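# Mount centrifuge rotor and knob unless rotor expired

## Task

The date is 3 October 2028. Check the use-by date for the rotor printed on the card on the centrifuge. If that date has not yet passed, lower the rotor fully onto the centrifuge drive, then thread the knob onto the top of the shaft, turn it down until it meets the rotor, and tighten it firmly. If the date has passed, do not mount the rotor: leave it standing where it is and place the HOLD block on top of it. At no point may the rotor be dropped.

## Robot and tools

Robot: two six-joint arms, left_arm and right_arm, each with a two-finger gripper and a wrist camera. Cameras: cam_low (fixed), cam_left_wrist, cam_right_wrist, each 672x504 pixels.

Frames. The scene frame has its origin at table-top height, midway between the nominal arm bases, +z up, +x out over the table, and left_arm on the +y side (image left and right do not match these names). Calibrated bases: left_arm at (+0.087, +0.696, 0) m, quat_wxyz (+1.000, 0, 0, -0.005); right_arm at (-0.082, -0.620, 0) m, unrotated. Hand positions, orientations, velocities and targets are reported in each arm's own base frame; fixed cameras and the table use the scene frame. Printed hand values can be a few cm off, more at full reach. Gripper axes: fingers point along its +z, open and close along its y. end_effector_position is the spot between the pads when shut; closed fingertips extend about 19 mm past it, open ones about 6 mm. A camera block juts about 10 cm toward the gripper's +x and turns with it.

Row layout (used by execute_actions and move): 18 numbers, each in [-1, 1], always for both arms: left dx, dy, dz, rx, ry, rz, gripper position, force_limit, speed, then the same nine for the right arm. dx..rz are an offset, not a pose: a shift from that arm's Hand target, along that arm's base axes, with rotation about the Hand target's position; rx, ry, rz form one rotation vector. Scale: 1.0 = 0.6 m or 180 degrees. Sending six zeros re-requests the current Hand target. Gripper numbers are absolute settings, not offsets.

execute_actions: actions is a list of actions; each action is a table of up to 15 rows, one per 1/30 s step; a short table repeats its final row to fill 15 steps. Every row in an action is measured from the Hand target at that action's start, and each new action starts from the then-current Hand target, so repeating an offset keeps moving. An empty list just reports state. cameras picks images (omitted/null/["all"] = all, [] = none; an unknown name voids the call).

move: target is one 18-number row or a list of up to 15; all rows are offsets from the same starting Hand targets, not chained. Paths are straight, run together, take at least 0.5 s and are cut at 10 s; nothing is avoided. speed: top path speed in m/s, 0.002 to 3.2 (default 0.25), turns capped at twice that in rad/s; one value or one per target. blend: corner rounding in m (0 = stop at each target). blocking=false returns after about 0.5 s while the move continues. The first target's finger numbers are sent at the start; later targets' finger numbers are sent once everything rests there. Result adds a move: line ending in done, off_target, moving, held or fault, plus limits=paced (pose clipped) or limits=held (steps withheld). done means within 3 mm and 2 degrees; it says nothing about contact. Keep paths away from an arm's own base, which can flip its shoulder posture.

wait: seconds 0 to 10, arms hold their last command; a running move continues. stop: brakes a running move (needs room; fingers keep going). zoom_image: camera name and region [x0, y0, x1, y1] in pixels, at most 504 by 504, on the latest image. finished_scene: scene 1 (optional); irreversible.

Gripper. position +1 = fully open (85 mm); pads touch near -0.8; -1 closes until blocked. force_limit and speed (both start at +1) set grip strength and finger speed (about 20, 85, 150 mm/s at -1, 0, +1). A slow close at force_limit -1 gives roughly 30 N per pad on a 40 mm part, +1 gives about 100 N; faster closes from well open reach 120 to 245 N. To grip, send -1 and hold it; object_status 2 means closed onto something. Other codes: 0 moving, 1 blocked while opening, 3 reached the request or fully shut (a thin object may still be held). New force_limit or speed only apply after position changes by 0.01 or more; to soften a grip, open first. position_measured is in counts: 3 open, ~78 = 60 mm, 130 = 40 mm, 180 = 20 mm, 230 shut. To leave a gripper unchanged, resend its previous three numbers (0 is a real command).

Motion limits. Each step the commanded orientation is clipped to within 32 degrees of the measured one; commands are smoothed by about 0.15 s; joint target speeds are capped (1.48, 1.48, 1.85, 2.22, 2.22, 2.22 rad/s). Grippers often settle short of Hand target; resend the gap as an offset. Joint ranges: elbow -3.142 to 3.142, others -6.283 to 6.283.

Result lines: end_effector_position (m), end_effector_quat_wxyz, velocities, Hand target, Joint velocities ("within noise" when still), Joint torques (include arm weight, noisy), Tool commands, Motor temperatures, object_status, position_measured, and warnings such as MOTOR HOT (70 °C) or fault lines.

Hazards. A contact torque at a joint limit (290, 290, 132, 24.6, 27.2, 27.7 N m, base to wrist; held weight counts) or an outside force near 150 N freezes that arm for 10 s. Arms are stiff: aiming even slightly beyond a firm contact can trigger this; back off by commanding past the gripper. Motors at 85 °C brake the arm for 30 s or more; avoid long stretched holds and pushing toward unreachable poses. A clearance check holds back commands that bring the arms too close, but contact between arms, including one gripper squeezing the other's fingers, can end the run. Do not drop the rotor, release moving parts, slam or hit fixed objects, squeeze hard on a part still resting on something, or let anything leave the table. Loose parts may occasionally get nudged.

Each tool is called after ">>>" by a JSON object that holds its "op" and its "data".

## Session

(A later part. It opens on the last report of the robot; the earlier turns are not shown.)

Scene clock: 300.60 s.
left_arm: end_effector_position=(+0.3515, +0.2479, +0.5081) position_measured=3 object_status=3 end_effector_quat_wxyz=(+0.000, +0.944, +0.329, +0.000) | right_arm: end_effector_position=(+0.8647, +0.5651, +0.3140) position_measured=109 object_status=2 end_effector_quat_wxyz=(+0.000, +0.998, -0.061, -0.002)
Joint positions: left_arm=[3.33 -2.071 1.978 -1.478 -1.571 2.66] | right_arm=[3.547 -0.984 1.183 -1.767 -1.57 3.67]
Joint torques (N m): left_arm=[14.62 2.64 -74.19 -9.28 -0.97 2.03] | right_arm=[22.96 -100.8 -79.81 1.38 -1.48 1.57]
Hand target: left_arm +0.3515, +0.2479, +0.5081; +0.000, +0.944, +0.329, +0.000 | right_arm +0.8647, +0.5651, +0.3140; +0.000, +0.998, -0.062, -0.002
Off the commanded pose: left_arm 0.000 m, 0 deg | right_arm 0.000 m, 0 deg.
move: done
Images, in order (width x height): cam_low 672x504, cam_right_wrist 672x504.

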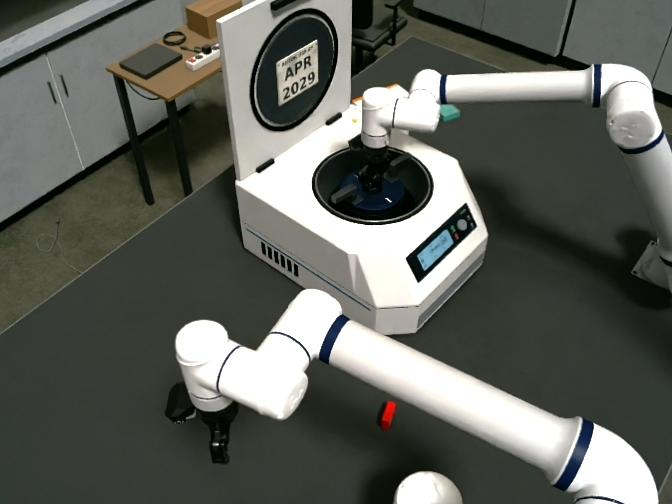

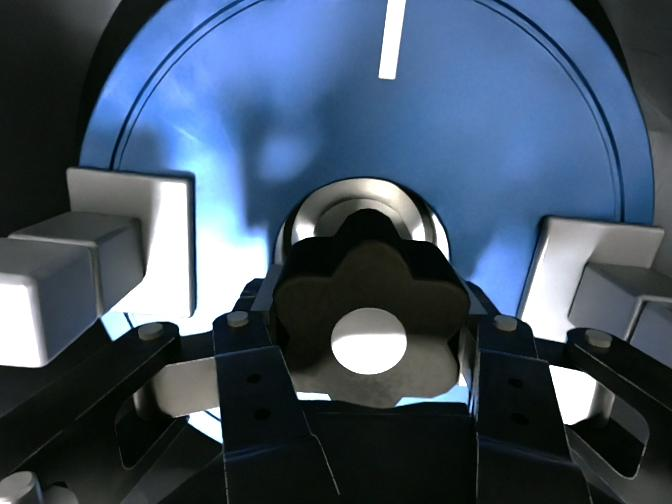

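>>> {"op": "move", "data": {"target": [0.42,-0.85,0,0,0,0.1,1,1,1,0,0,0,0,0,0,-1,-0.3,-1], "speed": 0.4, "cameras": []}}

>>> {"op": "move", "data": {"target": [0.2277,-0.578,-0.1,0,0,0.1222,1,1,1,0,0,0,0,0,0,-1,-0.3,-1], "speed": 0.25}}

>>> {"op": "zoom_image", "data": {"camera": "cam_left_wrist", "region": [150, 80, 570, 420]}}

Scene clock: 304.90 s.
left_arm: end_effector_position=(+0.6034, -0.2619, +0.5081) position_measured=3 object_status=3 end_effector_quat_wxyz=(+0.000, +0.881, +0.472, +0.000) | right_arm: end_effector_position=(+0.8647, +0.5651, +0.3140) position_measured=109 object_status=2 end_effector_quat_wxyz=(+0.000, +0.998, -0.062, -0.002)
Joint positions: left_arm=[2.459 -1.661 1.695 -1.606 -1.571 1.474] | right_arm=[3.547 -0.984 1.183 -1.767 -1.57 3.671]
Joint torques (N m): left_arm=[-17.24 -37.41 -75.13 1.82 2.1 -2.87] | right_arm=[23.6 -100.98 -80.08 1.36 -1.56 1.27]
Hand target: left_arm +0.6035, -0.2621, +0.5081; +0.000, +0.881, +0.473, +0.000 | right_arm +0.8647, +0.5651, +0.3140; +0.000, +0.998, -0.062, -0.002
Off the commanded pose: left_arm 0.000 m, 0 deg | right_arm 0.000 m, 0 deg.
move: done
No camera images: "cameras" was empty.

Scene clock: 307.17 s.
left_arm: end_effector_position=(+0.7401, -0.6088, +0.4482) position_measured=3 object_status=3 end_effector_quat_wxyz=(+0.000, +0.775, +0.632, +0.000) | right_arm: end_effector_position=(+0.8647, +0.5651, +0.3140) position_measured=109 object_status=2 end_effector_quat_wxyz=(+0.000, +0.998, -0.062, -0.002)
Joint positions: left_arm=[2.267 -1.146 1.194 -1.619 -1.571 0.899] | right_arm=[3.547 -0.984 1.183 -1.767 -1.57 3.671]
Joint torques (N m): left_arm=[-17.44 -82.02 -75.3 1.64 1.52 -3.65] | right_arm=[23.54 -101.48 -79.71 1.24 -1.47 1.46]
Hand target: left_arm +0.7401, -0.6089, +0.4481; +0.000, +0.775, +0.632, +0.000 | right_arm +0.8647, +0.5651, +0.3140; +0.000, +0.998, -0.062, -0.002
Off the commanded pose: left_arm 0.000 m, 0 deg | right_arm 0.000 m, 0 deg.
move: done

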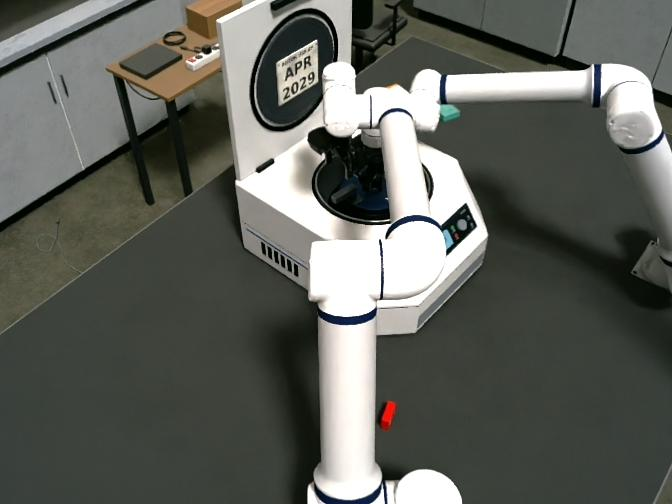

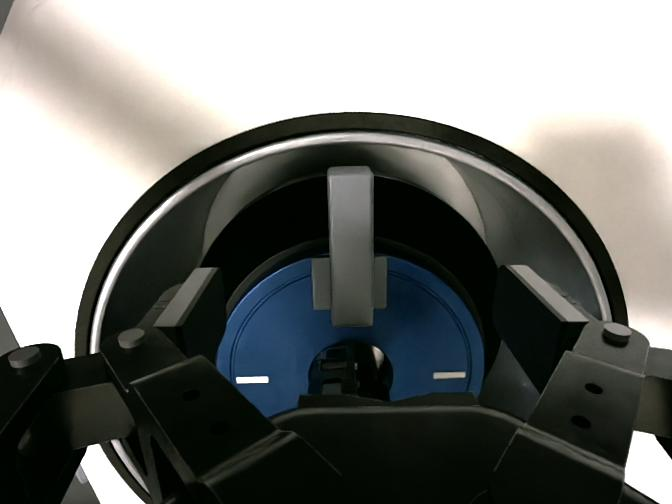

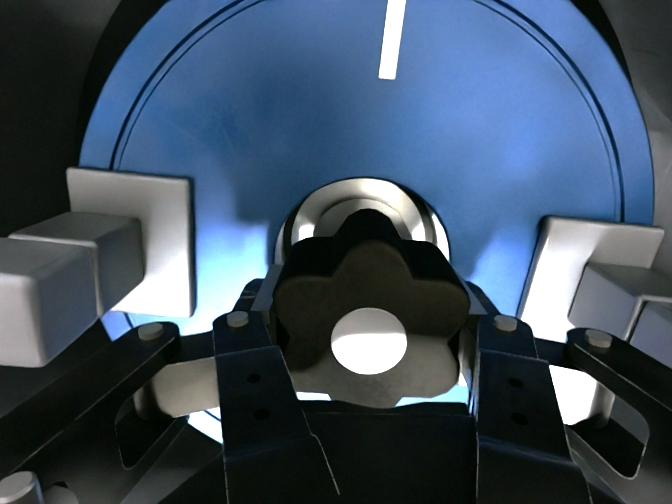

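Scaled by 1.200 from the camera's 672x504 image, which has a finer 960x720 frame.

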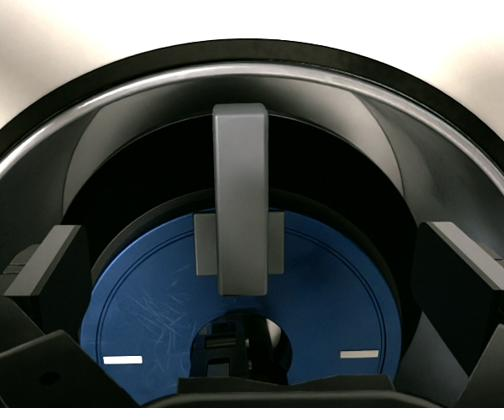

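>>> {"op": "move", "data": {"target": [0,0,-0.12,0,0,0.0067,1,1,1,0,0,0,0,0,0,-1,-0.3,-1], "speed": 0.1, "cameras": ["cam_low","cam_left_wrist"]}}

>>> {"op": "zoom_image", "data": {"camera": "cam_low", "region": [310, 90, 450, 230]}}

Scene clock: 308.87 s.
left_arm: end_effector_position=(+0.7401, -0.6090, +0.3763) position_measured=3 object_status=3 end_effector_quat_wxyz=(+0.000, +0.768, +0.640, +0.000) | right_arm: end_effector_position=(+0.8647, +0.5651, +0.3140) position_measured=109 object_status=2 end_effector_quat_wxyz=(+0.000, +0.998, -0.062, -0.002)
Joint positions: left_arm=[2.267 -1.133 1.301 -1.739 -1.571 0.878] | right_arm=[3.547 -0.984 1.183 -1.767 -1.57 3.671]
Joint torques (N m): left_arm=[-8.25 -82.93 -52.92 -10.38 1.99 -3.01] | right_arm=[22.83 -101.97 -79.83 1.25 -1.28 1.42]
Hand target: left_arm +0.7401, -0.6089, +0.3761; +0.000, +0.768, +0.640, +0.000 | right_arm +0.8647, +0.5651, +0.3140; +0.000, +0.998, -0.062, -0.002
Off the commanded pose: left_arm 0.000 m, 0 deg | right_arm 0.000 m, 0 deg.
move: done
Images, in order (width x height): cam_low 672x504, cam_left_wrist 672x504.

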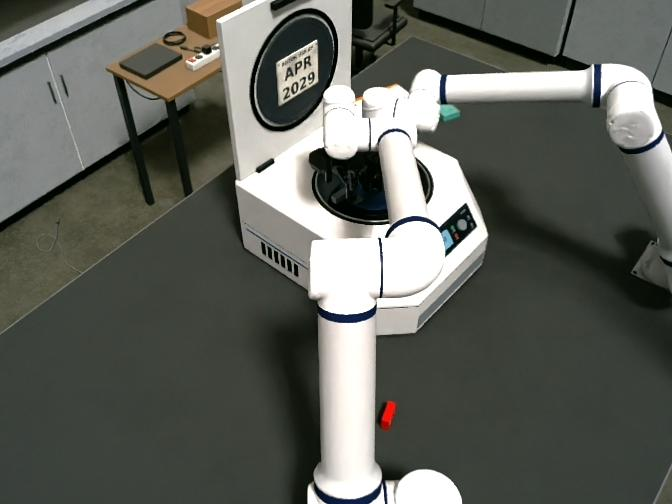

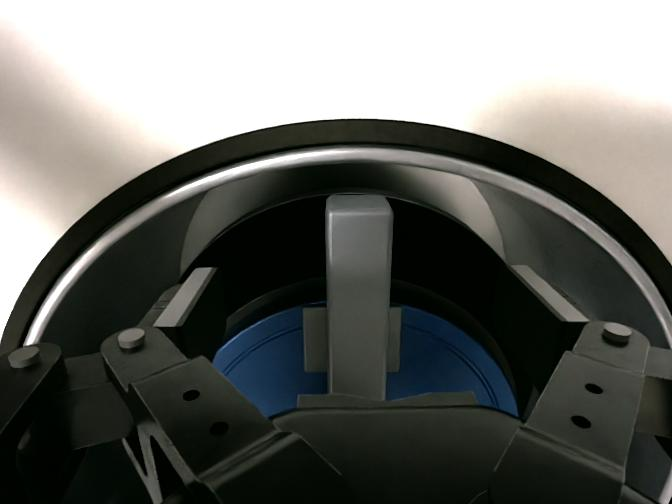

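Scaled by 3.600 from the camera's 672x504 image, which has a finer 960x720 frame.

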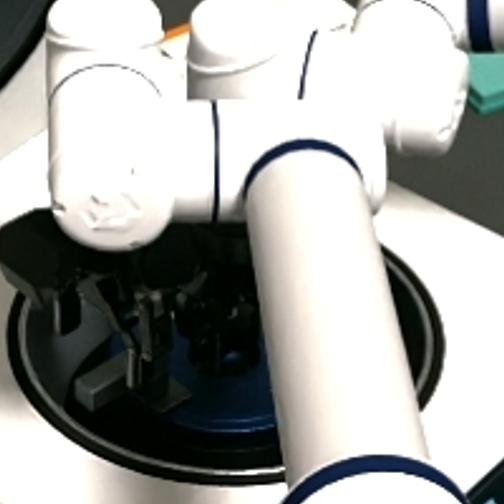

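>>> {"op": "move", "data": {"target": [0.001,0,-0.0755,0,0,0,1,1,1,0,0,0,0,0,0,-1,-0.3,-1], "speed": 0.06, "cameras": ["cam_left_wrist"]}}

>>> {"op": "move", "data": {"target": [0,0,0,0,0,0,-1,-0.3,-1,0,0,0,0,0,0,-1,-0.3,-1], "cameras": ["cam_left_wrist"]}}

>>> {"op": "wait", "data": {"seconds": 0.6, "cameras": ["cam_right_wrist"]}}

Scene clock: 310.83 s.
left_arm: end_effector_position=(+0.7407, -0.6089, +0.3311) position_measured=3 object_status=3 end_effector_quat_wxyz=(+0.000, +0.768, +0.640, +0.000) | right_arm: end_effector_position=(+0.8647, +0.5651, +0.3140) position_measured=109 object_status=2 end_effector_quat_wxyz=(+0.000, +0.998, -0.062, -0.002)
Joint positions: left_arm=[2.267 -1.116 1.358 -1.813 -1.571 0.878] | right_arm=[3.547 -0.984 1.183 -1.767 -1.57 3.671]
Joint torques (N m): left_arm=[17.38 -83.52 -54.13 -10.22 1.03 2.71] | right_arm=[22.73 -102.58 -79.6 1.36 -1.47 1.4]
Hand target: left_arm +0.7407, -0.6089, +0.3308; +0.000, +0.768, +0.640, +0.000 | right_arm +0.8647, +0.5651, +0.3140; +0.000, +0.998, -0.062, -0.002
Off the commanded pose: left_arm 0.000 m, 0 deg | right_arm 0.000 m, 0 deg.
move: done
Images, in order (width x height): cam_left_wrist 672x504.

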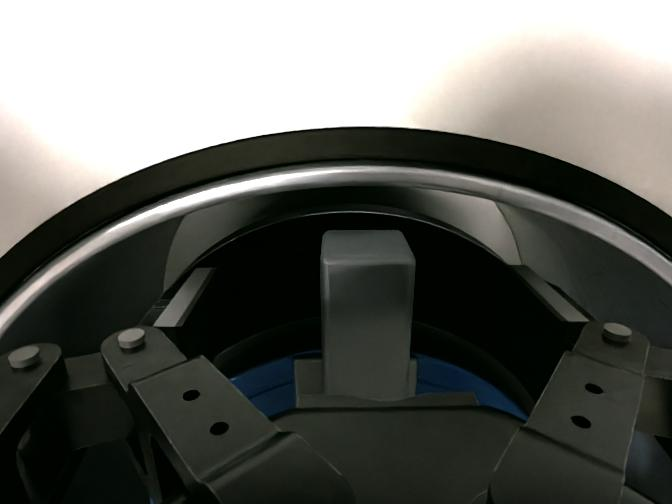

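Scene clock: 314.27 s.
left_arm: end_effector_position=(+0.7408, -0.6089, +0.3308) position_measured=171 object_status=2 end_effector_quat_wxyz=(+0.000, +0.768, +0.640, +0.000) | right_arm: end_effector_position=(+0.8647, +0.5651, +0.3140) position_measured=109 object_status=2 end_effector_quat_wxyz=(+0.000, +0.998, -0.062, -0.002)
Joint positions: left_arm=[2.267 -1.116 1.359 -1.813 -1.571 0.878] | right_arm=[3.547 -0.984 1.183 -1.767 -1.57 3.671]
Joint torques (N m): left_arm=[16.29 -81.89 -53.29 -7.77 1.05 2.55] | right_arm=[22.79 -104.19 -80.03 1.27 -1.08 1.32]
Hand target: left_arm +0.7407, -0.6089, +0.3308; +0.000, +0.768, +0.640, +0.000 | right_arm +0.8647, +0.5651, +0.3140; +0.000, +0.998, -0.062, -0.002
Off the commanded pose: left_arm 0.000 m, 0 deg | right_arm 0.000 m, 0 deg.
move: done
Images, in order (width x height): cam_left_wrist 672x504.

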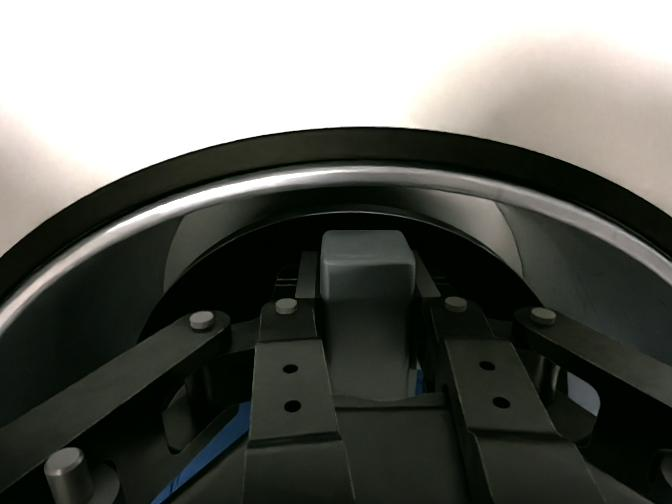

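Scene clock: 314.87 s.
left_arm: end_effector_position=(+0.7408, -0.6089, +0.3308) position_measured=171 object_status=2 end_effector_quat_wxyz=(+0.000, +0.768, +0.640, +0.000) | right_arm: end_effector_position=(+0.8647, +0.5651, +0.3140) position_measured=109 object_status=2 end_effector_quat_wxyz=(+0.000, +0.998, -0.062, -0.002)
Joint positions: left_arm=[2.267 -1.116 1.359 -1.813 -1.571 0.878] | right_arm=[3.547 -0.984 1.183 -1.767 -1.57 3.671]
Joint torques (N m): left_arm=[8.72 -84.15 -53.19 -2.32 1.59 2.51] | right_arm=[21.63 -103.86 -80.31 1.26 -1.16 1.16]
Hand target: left_arm +0.7407, -0.6089, +0.3308; +0.000, +0.768, +0.640, +0.000 | right_arm +0.8647, +0.5651, +0.3140; +0.000, +0.998, -0.062, -0.002
Tool commands: left_gripper/position=-1.0 left_gripper/force_limit=-0.3 left_gripper/speed=-1.0 right_gripper/position=-1.0 right_gripper/force_limit=-0.3 right_gripper/speed=-1.0
Off the commanded pose: left_arm 0.000 m, 0 deg | right_arm 0.000 m, 0 deg.
wait: 0.60 s; at rest by 0.17 s
Images, in order (width x height): cam_right_wrist 672x504.

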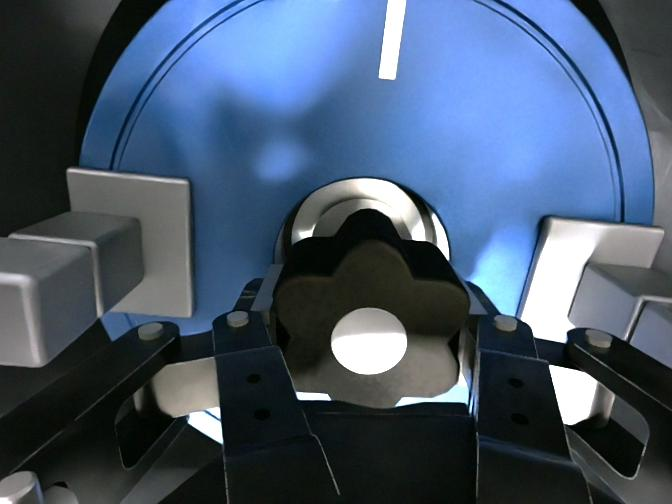

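>>> {"op": "move", "data": {"target": [0,0,0,0,0,0,-1,-0.3,-1,0.0037,0.007,-0.0004,0,0,-0.2222,-1,-0.3,-1], "speed": 0.2, "cameras": ["cam_right_wrist"]}}

Scene clock: 317.80 s.
left_arm: end_effector_position=(+0.7407, -0.6089, +0.3308) position_measured=171 object_status=2 end_effector_quat_wxyz=(+0.000, +0.768, +0.640, +0.000) | right_arm: end_effector_position=(+0.8670, +0.5693, +0.3138) position_measured=109 object_status=2 end_effector_quat_wxyz=(+0.000, +0.917, -0.399, -0.002)
Joint positions: left_arm=[2.267 -1.116 1.359 -1.813 -1.571 0.878] | right_arm=[3.55 -0.977 1.173 -1.765 -1.568 4.371]
Joint torques (N m): left_arm=[-14.97 -85.38 -54.38 1.69 1.65 2.51] | right_arm=[20.58 -93.91 -76.37 1.37 -1.28 1.4]
Hand target: left_arm +0.7407, -0.6089, +0.3308; +0.000, +0.768, +0.640, +0.000 | right_arm +0.8670, +0.5693, +0.3138; +0.000, +0.917, -0.399, -0.002
Off the commanded pose: left_arm 0.000 m, 0 deg | right_arm 0.000 m, 0 deg.
move: done
Images, in order (width x height): cam_right_wrist 672x504.

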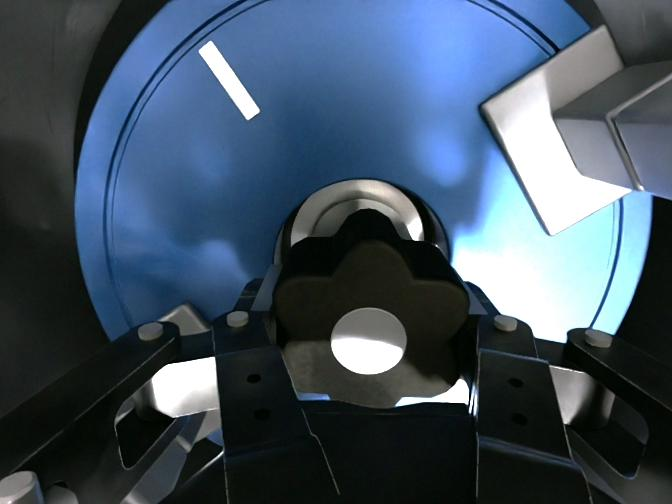

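>>> {"op": "move", "data": {"target": [[0,0,0,0,0,0,-1,-0.3,-1,0.0072,0.0032,-0.0005,0,0,-0.2222,-1,-0.3,-1],[0,0,0,0,0,0,-1,-0.3,-1,0.0148,0.0008,-0.001,0,0,-0.4444,-1,-0.3,-1]], "speed": 0.2, "blend": 0.003, "cameras": ["cam_low","cam_left_wrist","cam_right_wrist"]}}

Scene clock: 323.53 s.
left_arm: end_effector_position=(+0.7407, -0.6089, +0.3308) position_measured=171 object_status=2 end_effector_quat_wxyz=(+0.000, +0.768, +0.640, +0.000) | right_arm: end_effector_position=(+0.8758, +0.5697, +0.3132) position_measured=109 object_status=2 end_effector_quat_wxyz=(+0.001, -0.446, +0.895, +0.001)
Joint positions: left_arm=[2.267 -1.116 1.359 -1.813 -1.571 0.878] | right_arm=[3.547 -0.965 1.155 -1.764 -1.569 5.764]
Joint torques (N m): left_arm=[-17.25 -84.6 -55.96 0.66 1.97 2.54] | right_arm=[-4.96 -74.57 -63.53 1.27 -1.24 1.35]
Hand target: left_arm +0.7407, -0.6089, +0.3308; +0.000, +0.768, +0.640, +0.000 | right_arm +0.8758, +0.5698, +0.3132; +0.001, -0.446, +0.895, +0.001
Off the commanded pose: left_arm 0.000 m, 0 deg | right_arm 0.000 m, 0 deg.
move: done

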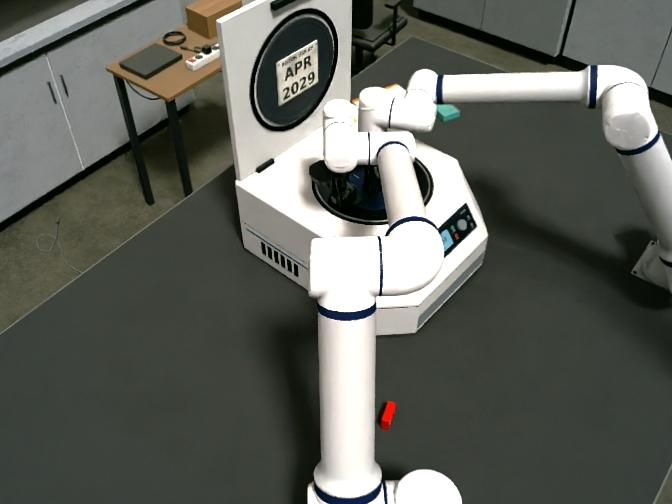

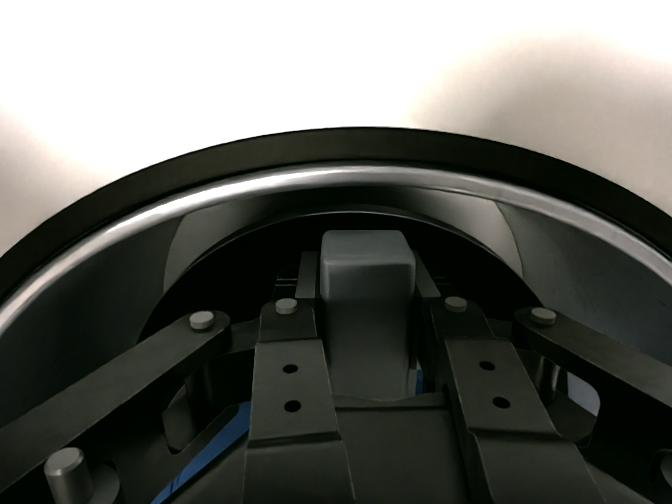

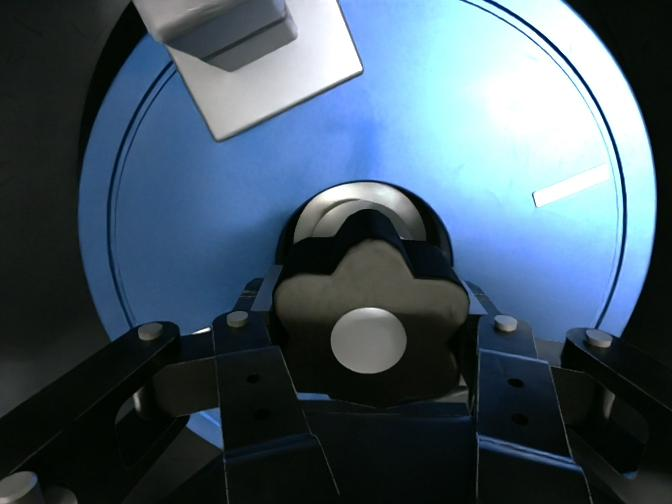

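>>> {"op": "move", "data": {"target": [0,0,0,0,0,0,-1,-0.3,-1,0,0,0.001,0,0,0,0.45,-0.3,-0.7], "cameras": ["cam_right_wrist"]}}

>>> {"op": "move", "data": {"target": [[0,0,0,0,0,0,-1,-0.3,-1,-0.0076,0.0024,0,0,0,0.2222,0.45,-0.3,-0.7],[0,0,0,0,0,0,-1,-0.3,-1,-0.0148,-0.0008,0,0,0,0.4444,0.45,-0.3,-0.7],[0,0,0,0,0,0,-1,-0.3,-1,-0.0185,-0.0078,0,0,0,0.6667,0.45,-0.3,-0.7]], "speed": 0.6, "blend": 0.003, "cameras": ["cam_right_wrist"]}}

Scene clock: 325.00 s.
left_arm: end_effector_position=(+0.7407, -0.6089, +0.3308) position_measured=171 object_status=2 end_effector_quat_wxyz=(+0.000, +0.768, +0.640, +0.000) | right_arm: end_effector_position=(+0.8758, +0.5698, +0.3137) position_measured=72 object_status=3 end_effector_quat_wxyz=(+0.001, -0.446, +0.895, +0.001)
Joint positions: left_arm=[2.267 -1.116 1.359 -1.813 -1.571 0.878] | right_arm=[3.547 -0.965 1.155 -1.763 -1.569 5.764]
Joint torques (N m): left_arm=[-15.58 -85.22 -55.6 0.28 1.85 2.54] | right_arm=[11.72 -114.42 -88.36 -1.64 -1.49 0.08]
Hand target: left_arm +0.7407, -0.6089, +0.3308; +0.000, +0.768, +0.640, +0.000 | right_arm +0.8758, +0.5698, +0.3138; +0.001, -0.446, +0.895, +0.001
Off the commanded pose: left_arm 0.000 m, 0 deg | right_arm 0.000 m, 0 deg.
move: done
Images, in order (width x height): cam_right_wrist 672x504.

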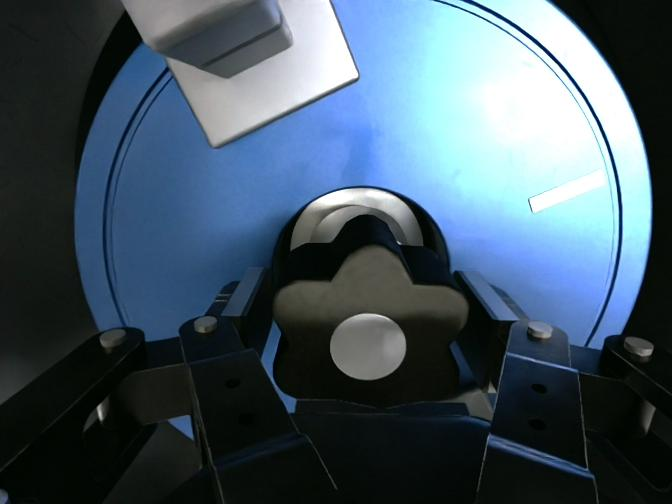

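Scene clock: 327.67 s.
left_arm: end_effector_position=(+0.7407, -0.6089, +0.3308) position_measured=171 object_status=2 end_effector_quat_wxyz=(+0.000, +0.768, +0.640, +0.000) | right_arm: end_effector_position=(+0.8647, +0.5651, +0.3138) position_measured=72 object_status=3 end_effector_quat_wxyz=(+0.000, +0.998, -0.062, -0.002)
Joint positions: left_arm=[2.267 -1.116 1.359 -1.813 -1.571 0.878] | right_arm=[3.547 -0.983 1.183 -1.767 -1.57 3.671]
Joint torques (N m): left_arm=[-15.85 -86.4 -55.83 -0.25 2.27 2.76] | right_arm=[-16.98 -112.68 -68.42 -10.43 2.14 -2.27]
Hand target: left_arm +0.7407, -0.6089, +0.3308; +0.000, +0.768, +0.640, +0.000 | right_arm +0.8647, +0.5651, +0.3138; +0.000, +0.998, -0.061, -0.002
Off the commanded pose: left_arm 0.000 m, 0 deg | right_arm 0.000 m, 0 deg.
move: done
Images, in order (width x height): cam_right_wrist 672x504.

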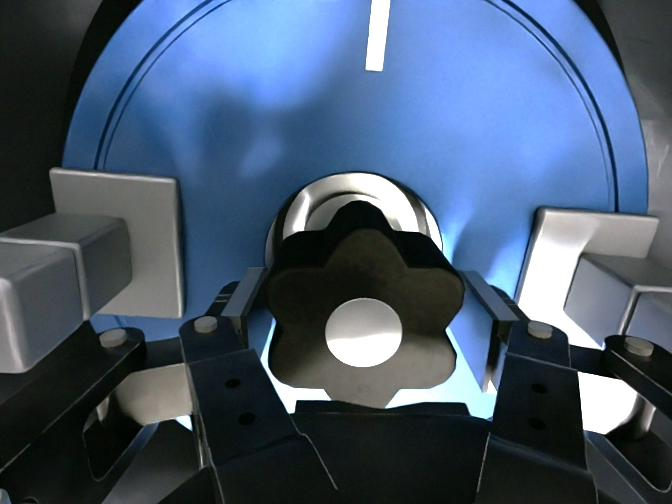

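>>> {"op": "move", "data": {"target": [0,0,0,0,0,0,-1,-0.3,-1,0.0023,0.0017,0,0,0,0,0.45,-0.3,-0.7], "speed": 0.05, "cameras": []}}

>>> {"op": "move", "data": {"target": [0,0,0,0,0,0,-1,-0.3,-1,0,0,0,0,0,0,-1,0,-0.9], "cameras": []}}

>>> {"op": "wait", "data": {"seconds": 0.4, "cameras": ["cam_right_wrist"]}}

>>> {"op": "move", "data": {"target": [[0,0,0,0,0,0,-1,-0.3,-1,0.0035,0.007,-0.0005,0,0,-0.2222,-1,0,-0.9],[0,0,0,0,0,0,-1,-0.3,-1,0.0108,0.0102,-0.0008,0,0,-0.4444,-1,0,-0.9],[0,0,0,0,0,0,-1,-0.3,-1,0.0185,0.0078,-0.0012,0,0,-0.6667,-1,0,-0.9]], "speed": 0.3, "blend": 0.003, "cameras": ["cam_right_wrist"]}}

Scene clock: 329.60 s.
left_arm: end_effector_position=(+0.7407, -0.6089, +0.3308) position_measured=171 object_status=2 end_effector_quat_wxyz=(+0.000, +0.768, +0.640, +0.000) | right_arm: end_effector_position=(+0.8661, +0.5660, +0.3138) position_measured=72 object_status=3 end_effector_quat_wxyz=(+0.000, +0.998, -0.061, -0.002)
Joint positions: left_arm=[2.267 -1.116 1.359 -1.813 -1.571 0.878] | right_arm=[3.548 -0.981 1.178 -1.765 -1.57 3.671]
Joint torques (N m): left_arm=[-14.63 -87.2 -56.76 -0.22 2.18 2.65] | right_arm=[11.86 -96.6 -87.95 -1.52 2.11 0.49]
Hand target: left_arm +0.7407, -0.6089, +0.3308; +0.000, +0.768, +0.640, +0.000 | right_arm +0.8661, +0.5661, +0.3138; +0.000, +0.998, -0.061, -0.002
Off the commanded pose: left_arm 0.000 m, 0 deg | right_arm 0.000 m, 0 deg.
move: done
No camera images: "cameras" was empty.

Scene clock: 330.53 s.
left_arm: end_effector_position=(+0.7407, -0.6089, +0.3308) position_measured=171 object_status=2 end_effector_quat_wxyz=(+0.000, +0.768, +0.640, +0.000) | right_arm: end_effector_position=(+0.8661, +0.5661, +0.3138) position_measured=110 object_status=0 end_effector_quat_wxyz=(+0.000, +0.998, -0.061, -0.002)
Joint positions: left_arm=[2.267 -1.116 1.359 -1.813 -1.571 0.878] | right_arm=[3.548 -0.981 1.178 -1.765 -1.57 3.671]
Joint torques (N m): left_arm=[-14.57 -87.78 -57.01 -0.85 2.23 2.74] | right_arm=[4.31 -95.65 -71.12 -1.75 2.05 0.45]
Hand target: left_arm +0.7407, -0.6089, +0.3308; +0.000, +0.768, +0.640, +0.000 | right_arm +0.8661, +0.5661, +0.3138; +0.000, +0.998, -0.061, -0.002
Off the commanded pose: left_arm 0.000 m, 0 deg | right_arm 0.000 m, 0 deg.
move: done
No camera images: "cameras" was empty.

Scene clock: 330.93 s.
left_arm: end_effector_position=(+0.7407, -0.6089, +0.3308) position_measured=171 object_status=2 end_effector_quat_wxyz=(+0.000, +0.768, +0.640, +0.000) | right_arm: end_effector_position=(+0.8661, +0.5661, +0.3138) position_measured=110 object_status=2 end_effector_quat_wxyz=(+0.000, +0.998, -0.061, -0.002)
Joint positions: left_arm=[2.267 -1.116 1.359 -1.813 -1.571 0.878] | right_arm=[3.548 -0.981 1.178 -1.765 -1.57 3.671]
Joint torques (N m): left_arm=[-16.29 -87.51 -57 -0.68 2.04 2.78] | right_arm=[-3.34 -94.75 -59.43 -1.5 2.06 0.47]
Hand target: left_arm +0.7407, -0.6089, +0.3308; +0.000, +0.768, +0.640, +0.000 | right_arm +0.8661, +0.5661, +0.3138; +0.000, +0.998, -0.061, -0.002
Tool commands: left_gripper/position=-1.0 left_gripper/force_limit=-0.3 left_gripper/speed=-1.0 right_gripper/position=-1.0 right_gripper/force_limit=+0.0 right_gripper/speed=-0.9
Off the commanded pose: left_arm 0.000 m, 0 deg | right_arm 0.000 m, 0 deg.
wait: 0.40 s; at rest by 0.17 s
Images, in order (width x height): cam_right_wrist 672x504.

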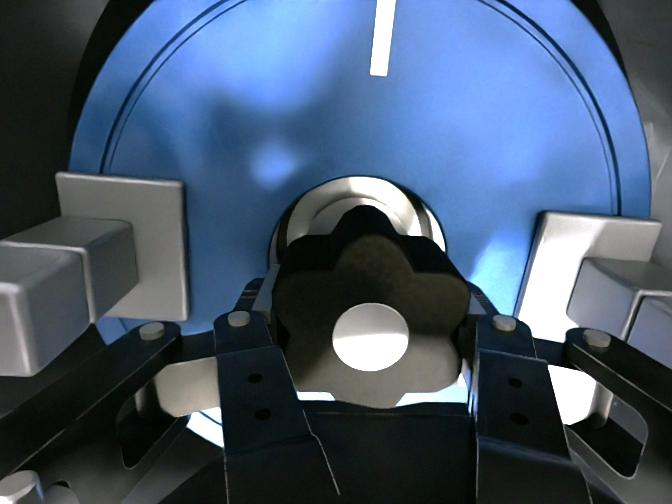

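Scene clock: 335.17 s.
left_arm: end_effector_position=(+0.7407, -0.6089, +0.3308) position_measured=171 object_status=2 end_effector_quat_wxyz=(+0.000, +0.768, +0.640, +0.000) | right_arm: end_effector_position=(+0.8773, +0.5707, +0.3130) position_measured=110 object_status=2 end_effector_quat_wxyz=(+0.001, -0.446, +0.895, +0.001)
Joint positions: left_arm=[2.267 -1.116 1.359 -1.813 -1.571 0.878] | right_arm=[3.547 -0.962 1.151 -1.762 -1.569 5.764]
Joint torques (N m): left_arm=[-15.89 -89.25 -57.19 -1.21 2.21 2.65] | right_arm=[18.85 -97.06 -82.77 0.2 -1.77 1.75]
Hand target: left_arm +0.7407, -0.6089, +0.3308; +0.000, +0.768, +0.640, +0.000 | right_arm +0.8772, +0.5708, +0.3130; +0.001, -0.446, +0.895, +0.001
Off the commanded pose: left_arm 0.000 m, 0 deg | right_arm 0.000 m, 0 deg.
move: done
Images, in order (width x height): cam_right_wrist 672x504.

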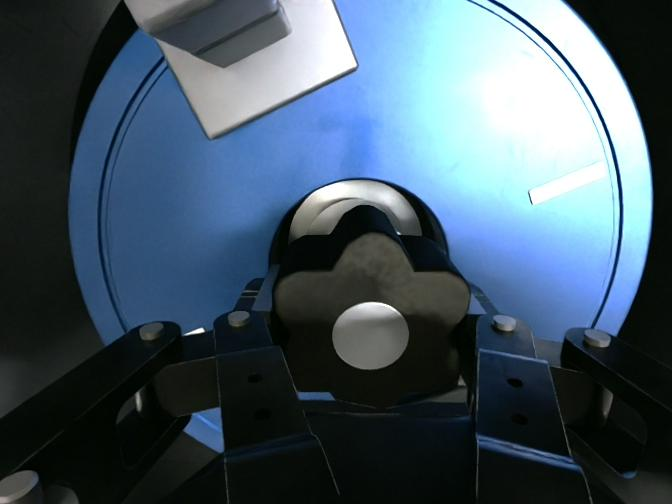

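>>> {"op": "move", "data": {"target": [0,0,0,0,0,0,-1,-0.3,-1,0,0,0.003,0,0,0,-1,0,-0.9], "speed": 0.02, "cameras": ["cam_right_wrist"]}}

Scene clock: 336.67 s.
left_arm: end_effector_position=(+0.7407, -0.6089, +0.3308) position_measured=171 object_status=2 end_effector_quat_wxyz=(+0.000, +0.768, +0.640, +0.000) | right_arm: end_effector_position=(+0.8772, +0.5708, +0.3144) position_measured=110 object_status=2 end_effector_quat_wxyz=(+0.001, -0.446, +0.895, +0.001)
Joint positions: left_arm=[2.267 -1.116 1.359 -1.813 -1.571 0.878] | right_arm=[3.547 -0.962 1.149 -1.759 -1.569 5.765]
Joint torques (N m): left_arm=[-16.31 -90.74 -58.13 -1.66 2.41 2.56] | right_arm=[18.16 -162.83 -120.88 -0.72 -1.48 1.21]
Hand target: left_arm +0.7407, -0.6089, +0.3308; +0.000, +0.768, +0.640, +0.000 | right_arm +0.8772, +0.5708, +0.3148; +0.001, -0.446, +0.895, +0.001
Off the commanded pose: left_arm 0.000 m, 0 deg | right_arm 0.000 m, 0 deg.
move: done
Images, in order (width x height): cam_right_wrist 672x504.

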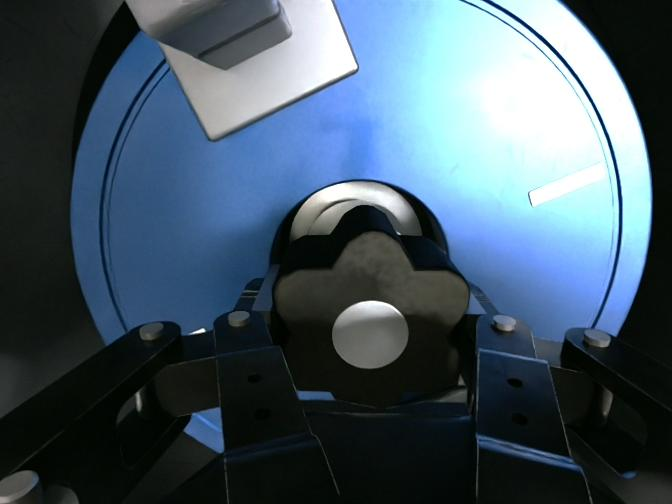

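>>> {"op": "move", "data": {"target": [[0,0,0,0,0,0,-1,-0.3,-1,0,0,-0.003,0,0,0,0.45,0,-0.5],[0,0,0,0,0,0,-1,-0.3,-1,-0.0077,0.0023,-0.003,0,0,0.2222,0.45,0,-0.5],[0,0,0,0,0,0,-1,-0.3,-1,-0.015,-0.0008,-0.003,0,0,0.4444,0.45,0,-0.5],[0,0,0,0,0,0,-1,-0.3,-1,-0.0185,-0.0078,-0.003,0,0,0.6667,0.45,0,-0.5],[0,0,0,0,0,0,-1,-0.3,-1,-0.0185,-0.0078,-0.003,0,0,0.6667,-1,0,-0.9],[0,0,0,0,0,0,-1,-0.3,-1,-0.015,-0.0008,-0.0035,0,0,0.4444,-1,0,-0.9],[0,0,0,0,0,0,-1,-0.3,-1,-0.0077,0.0023,-0.004,0,0,0.2222,-1,0,-0.9],[0,0,0,0,0,0,-1,-0.3,-1,0,0,-0.0045,0,0,0,-1,0,-0.9]], "speed": 0.5, "blend": [0,0.003,0.003,0,0,0.003,0.003,0], "cameras": ["cam_low","cam_left_wrist","cam_right_wrist"]}}

Scene clock: 345.73 s.
left_arm: end_effector_position=(+0.7407, -0.6089, +0.3308) position_measured=171 object_status=2 end_effector_quat_wxyz=(+0.000, +0.768, +0.640, +0.000) | right_arm: end_effector_position=(+0.8772, +0.5708, +0.3121) position_measured=111 object_status=2 end_effector_quat_wxyz=(+0.001, -0.446, +0.895, +0.001)
Joint positions: left_arm=[2.267 -1.116 1.359 -1.813 -1.571 0.878] | right_arm=[3.547 -0.962 1.152 -1.763 -1.569 5.765]
Joint torques (N m): left_arm=[-14.57 -93.01 -59.88 -2.95 2.29 2.34] | right_arm=[19.01 -98.47 -81.53 1.22 -1.4 1.05]
Hand target: left_arm +0.7407, -0.6089, +0.3308; +0.000, +0.768, +0.640, +0.000 | right_arm +0.8772, +0.5708, +0.3121; +0.001, -0.446, +0.895, +0.001
Off the commanded pose: left_arm 0.000 m, 0 deg | right_arm 0.000 m, 0 deg.
move: done

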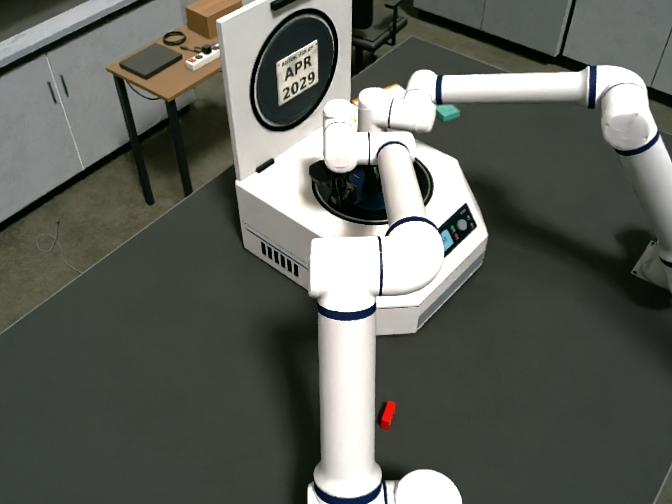

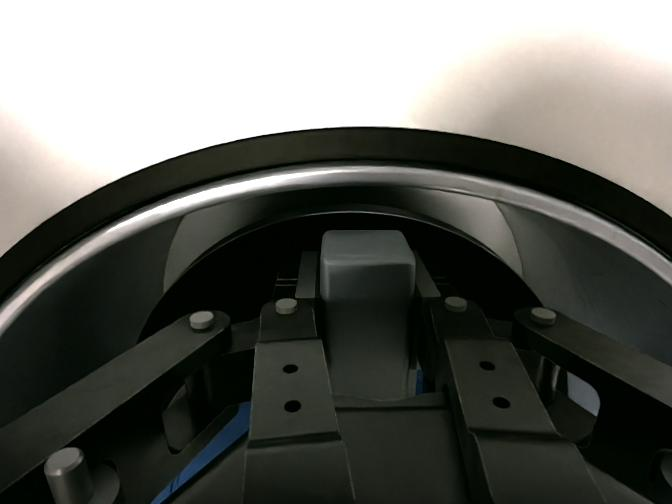

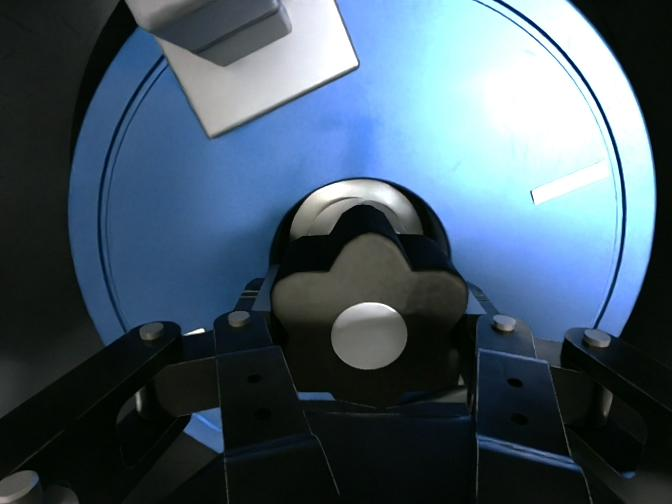

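>>> {"op": "move", "data": {"target": [[0,0,0,0,0,0,-1,-0.3,-1,0,0,0,0,0,0,0.45,0,-0.5],[0,0,0,0,0,0,-1,-0.3,-1,-0.0077,0.0023,0,0,0,0.2222,0.45,0,-0.5],[0,0,0,0,0,0,-1,-0.3,-1,-0.015,-0.0008,0,0,0,0.4444,0.45,0,-0.5],[0,0,0,0,0,0,-1,-0.3,-1,-0.0185,-0.0078,0,0,0,0.6667,0.45,0,-0.5],[0,0,0,0,0,0,-1,-0.3,-1,-0.0185,-0.0078,0,0,0,0.6667,-1,0,-0.9],[0,0,0,0,0,0,-1,-0.3,-1,-0.015,-0.0008,-0.0003,0,0,0.4444,-1,0,-0.9],[0,0,0,0,0,0,-1,-0.3,-1,-0.0077,0.0023,-0.0006,0,0,0.2222,-1,0,-0.9],[0,0,0,0,0,0,-1,-0.3,-1,0,0,-0.0009,0,0,0,-1,0,-0.9]], "speed": 0.55, "blend": [0,0.003,0.003,0,0,0.003,0.003,0], "cameras": ["cam_right_wrist"]}}

>>> {"op": "move", "data": {"target": [[0,0,0,0,0,0,-1,-0.3,-1,0,0,0,0,0,0,0.45,0,-0.5],[0,0,0,0,0,0,-1,-0.3,-1,-0.0077,0.0023,0,0,0,0.2222,0.45,0,-0.5],[0,0,0,0,0,0,-1,-0.3,-1,-0.015,-0.0008,0,0,0,0.4444,0.45,0,-0.5],[0,0,0,0,0,0,-1,-0.3,-1,-0.0185,-0.0078,0,0,0,0.6667,0.45,0,-0.5],[0,0,0,0,0,0,-1,-0.3,-1,-0.0185,-0.0078,0,0,0,0.6667,-1,0,-0.9],[0,0,0,0,0,0,-1,-0.3,-1,-0.015,-0.0008,-0.0003,0,0,0.4444,-1,0,-0.9],[0,0,0,0,0,0,-1,-0.3,-1,-0.0077,0.0023,-0.0006,0,0,0.2222,-1,0,-0.9],[0,0,0,0,0,0,-1,-0.3,-1,0,0,-0.0009,0,0,0,-1,0,-0.9]], "speed": 0.55, "blend": [0,0.003,0.003,0,0,0.003,0.003,0], "cameras": ["cam_right_wrist"]}}

>>> {"op": "zoom_image", "data": {"camera": "cam_right_wrist", "region": [250, 160, 490, 410]}}

Scene clock: 354.27 s.
left_arm: end_effector_position=(+0.7407, -0.6089, +0.3308) position_measured=171 object_status=2 end_effector_quat_wxyz=(+0.000, +0.768, +0.640, +0.000) | right_arm: end_effector_position=(+0.8772, +0.5708, +0.3116) position_measured=111 object_status=2 end_effector_quat_wxyz=(+0.001, -0.446, +0.895, +0.001)
Joint positions: left_arm=[2.267 -1.116 1.359 -1.813 -1.571 0.878] | right_arm=[3.547 -0.962 1.152 -1.764 -1.569 5.765]
Joint torques (N m): left_arm=[-14.72 -94.19 -62.36 -4.95 2.08 2.5] | right_arm=[19.86 -106.73 -86.7 1.33 -1.52 1.42]
Hand target: left_arm +0.7407, -0.6089, +0.3308; +0.000, +0.768, +0.640, +0.000 | right_arm +0.8772, +0.5708, +0.3116; +0.001, -0.446, +0.895, +0.001
Off the commanded pose: left_arm 0.000 m, 0 deg | right_arm 0.000 m, 0 deg.
move: done
Images, in order (width x height): cam_right_wrist 672x504.

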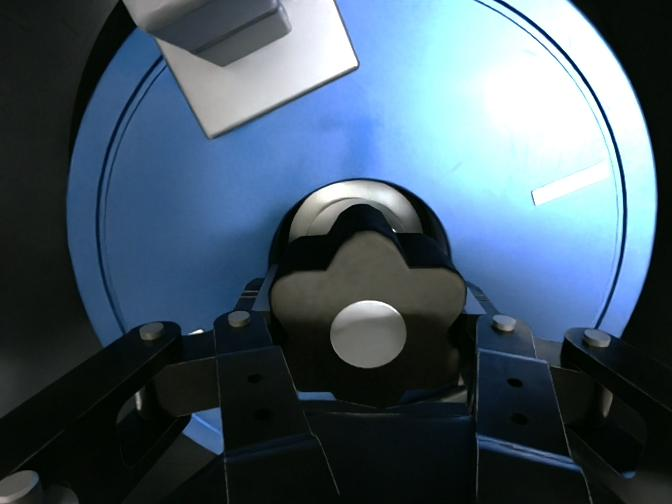

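Scene clock: 361.37 s.
left_arm: end_effector_position=(+0.7407, -0.6089, +0.3308) position_measured=171 object_status=2 end_effector_quat_wxyz=(+0.000, +0.768, +0.640, +0.000) | right_arm: end_effector_position=(+0.8772, +0.5708, +0.3111) position_measured=111 object_status=2 end_effector_quat_wxyz=(+0.001, -0.446, +0.895, +0.001)
Joint positions: left_arm=[2.267 -1.116 1.359 -1.813 -1.571 0.878] | right_arm=[3.547 -0.961 1.153 -1.765 -1.569 5.765]
Joint torques (N m): left_arm=[-13.91 -97 -63.97 -6.21 2.2 2.33] | right_arm=[18.37 -106.95 -86.94 1.36 -1.38 1.57]
Hand target: left_arm +0.7407, -0.6089, +0.3308; +0.000, +0.768, +0.640, +0.000 | right_arm +0.8772, +0.5708, +0.3111; +0.001, -0.446, +0.895, +0.001
Off the commanded pose: left_arm 0.000 m, 0 deg | right_arm 0.000 m, 0 deg.
move: done
Images, in order (width x height): cam_right_wrist 672x504.

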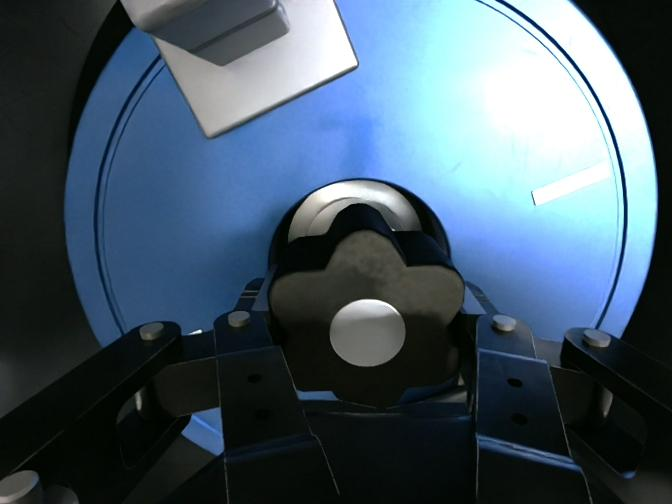

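Scaled by 2.016 from the camera's 672x504 image, which has a finer 960x720 frame.

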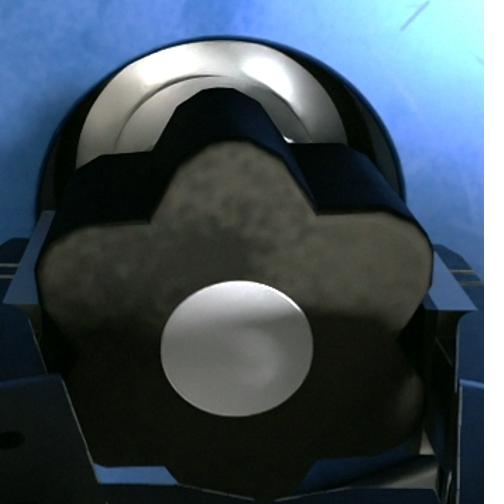

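>>> {"op": "move", "data": {"target": [[0,0,0,0,0,0,-1,-0.3,-1,0,0,0,0,0,0,0.45,0,-0.5],[0,0,0,0,0,0,-1,-0.3,-1,-0.0077,0.0023,0,0,0,0.2222,0.45,0,-0.5],[0,0,0,0,0,0,-1,-0.3,-1,-0.015,-0.0008,0,0,0,0.4444,0.45,0,-0.5],[0,0,0,0,0,0,-1,-0.3,-1,-0.0185,-0.0078,0,0,0,0.6667,0.45,0,-0.5],[0,0,0,0,0,0,-1,-0.3,-1,-0.0185,-0.0078,0,0,0,0.6667,-1,0,-0.9],[0,0,0,0,0,0,-1,-0.3,-1,-0.015,-0.0008,-0.0003,0,0,0.4444,-1,0,-0.9],[0,0,0,0,0,0,-1,-0.3,-1,-0.0077,0.0023,-0.0006,0,0,0.2222,-1,0,-0.9],[0,0,0,0,0,0,-1,-0.3,-1,0,0,-0.0009,0,0,0,-1,0,-0.9]], "speed": 0.6, "blend": [0,0.003,0.003,0,0,0.003,0.003,0], "cameras": ["cam_right_wrist"]}}

>>> {"op": "move", "data": {"target": [[0,0,0,0,0,0,-1,-0.3,-1,0,0,0,0,0,0,0.45,0,-0.5],[0,0,0,0,0,0,-1,-0.3,-1,-0.0077,0.0023,0,0,0,0.2222,0.45,0,-0.5],[0,0,0,0,0,0,-1,-0.3,-1,-0.015,-0.0008,0,0,0,0.4444,0.45,0,-0.5],[0,0,0,0,0,0,-1,-0.3,-1,-0.0185,-0.0078,0,0,0,0.6667,0.45,0,-0.5],[0,0,0,0,0,0,-1,-0.3,-1,-0.0185,-0.0078,0,0,0,0.6667,-1,0,-0.9],[0,0,0,0,0,0,-1,-0.3,-1,-0.015,-0.0008,-0.0003,0,0,0.4444,-1,0,-0.9],[0,0,0,0,0,0,-1,-0.3,-1,-0.0077,0.0023,-0.0006,0,0,0.2222,-1,0,-0.9],[0,0,0,0,0,0,-1,-0.3,-1,0,0,-0.0009,0,0,0,-1,0,-0.9]], "speed": 0.6, "blend": [0,0.003,0.003,0,0,0.003,0.003,0], "cameras": ["cam_left_wrist","cam_right_wrist"]}}

>>> {"op": "zoom_image", "data": {"camera": "cam_right_wrist", "region": [250, 160, 490, 410]}}

Scene clock: 370.47 s.
left_arm: end_effector_position=(+0.7407, -0.6089, +0.3308) position_measured=171 object_status=2 end_effector_quat_wxyz=(+0.000, +0.768, +0.640, +0.000) | right_arm: end_effector_position=(+0.8772, +0.5708, +0.3105) position_measured=110 object_status=2 end_effector_quat_wxyz=(+0.001, -0.446, +0.895, +0.001)
Joint positions: left_arm=[2.267 -1.116 1.359 -1.813 -1.571 0.878] | right_arm=[3.547 -0.961 1.154 -1.766 -1.569 5.764]
Joint torques (N m): left_arm=[-12.35 -100.11 -66.17 -7.69 1.99 2.15] | right_arm=[20.01 -109.54 -89.58 1.13 -1.61 1.13]
Hand target: left_arm +0.7407, -0.6089, +0.3308; +0.000, +0.768, +0.640, +0.000 | right_arm +0.8772, +0.5708, +0.3105; +0.001, -0.446, +0.895, +0.001
Off the commanded pose: left_arm 0.000 m, 0 deg | right_arm 0.000 m, 0 deg.
move: done
Images, in order (width x height): cam_right_wrist 672x504.

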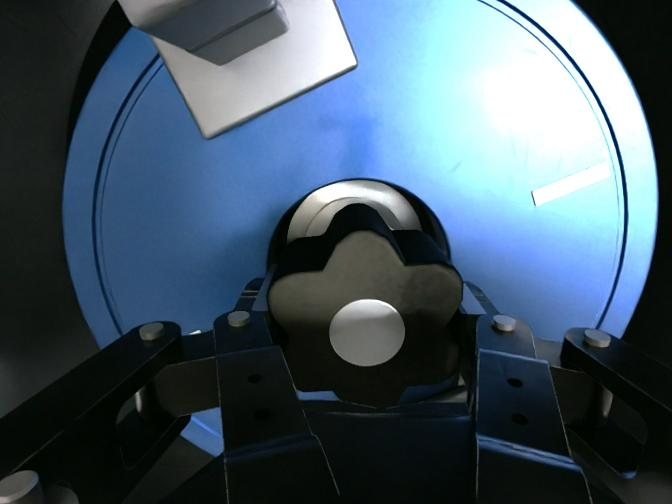

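Scene clock: 377.30 s.
left_arm: end_effector_position=(+0.7407, -0.6089, +0.3308) position_measured=171 object_status=2 end_effector_quat_wxyz=(+0.000, +0.768, +0.640, +0.000) | right_arm: end_effector_position=(+0.8772, +0.5708, +0.3100) position_measured=110 object_status=2 end_effector_quat_wxyz=(+0.001, -0.446, +0.895, +0.001)
Joint positions: left_arm=[2.267 -1.116 1.359 -1.813 -1.571 0.878] | right_arm=[3.547 -0.961 1.154 -1.767 -1.569 5.764]
Joint torques (N m): left_arm=[-12.74 -103.29 -67.7 -5.73 2.06 2.18] | right_arm=[20.12 -109.46 -89.57 0.76 -1.34 1.88]
Hand target: left_arm +0.7407, -0.6089, +0.3308; +0.000, +0.768, +0.640, +0.000 | right_arm +0.8772, +0.5708, +0.3100; +0.001, -0.446, +0.895, +0.001
Off the commanded pose: left_arm 0.000 m, 0 deg | right_arm 0.000 m, 0 deg.
move: done
Images, in order (width x height): cam_left_wrist 672x504, cam_right_wrist 672x504.

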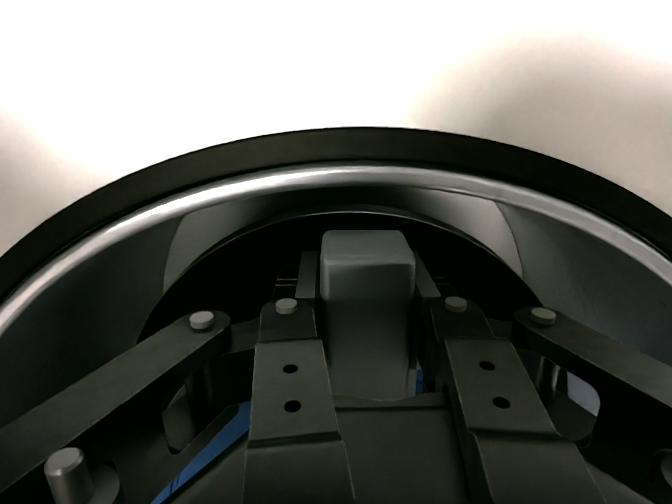

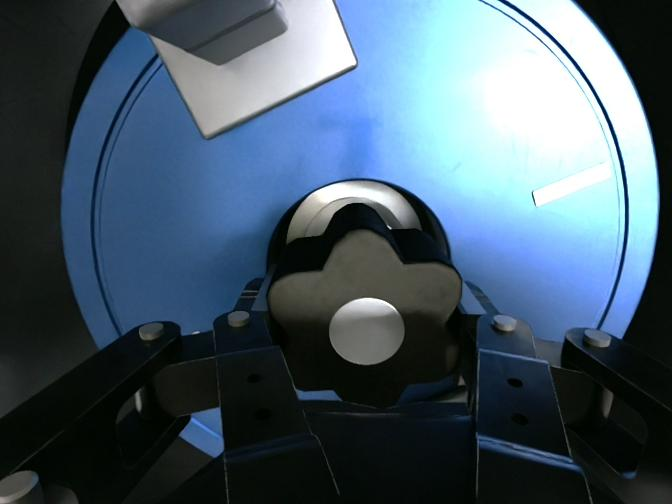

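Scaled by 2.016 from the camera's 672x504 image, which has a finer 960x720 frame.

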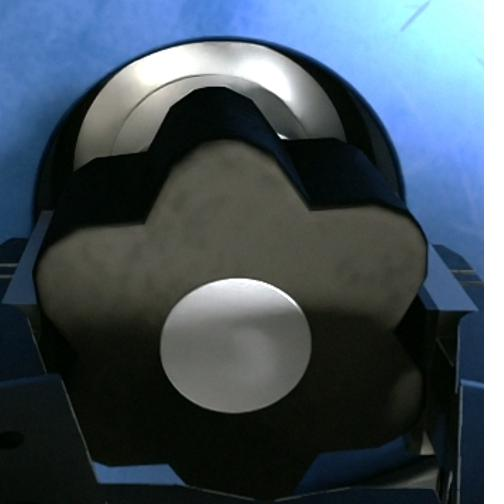

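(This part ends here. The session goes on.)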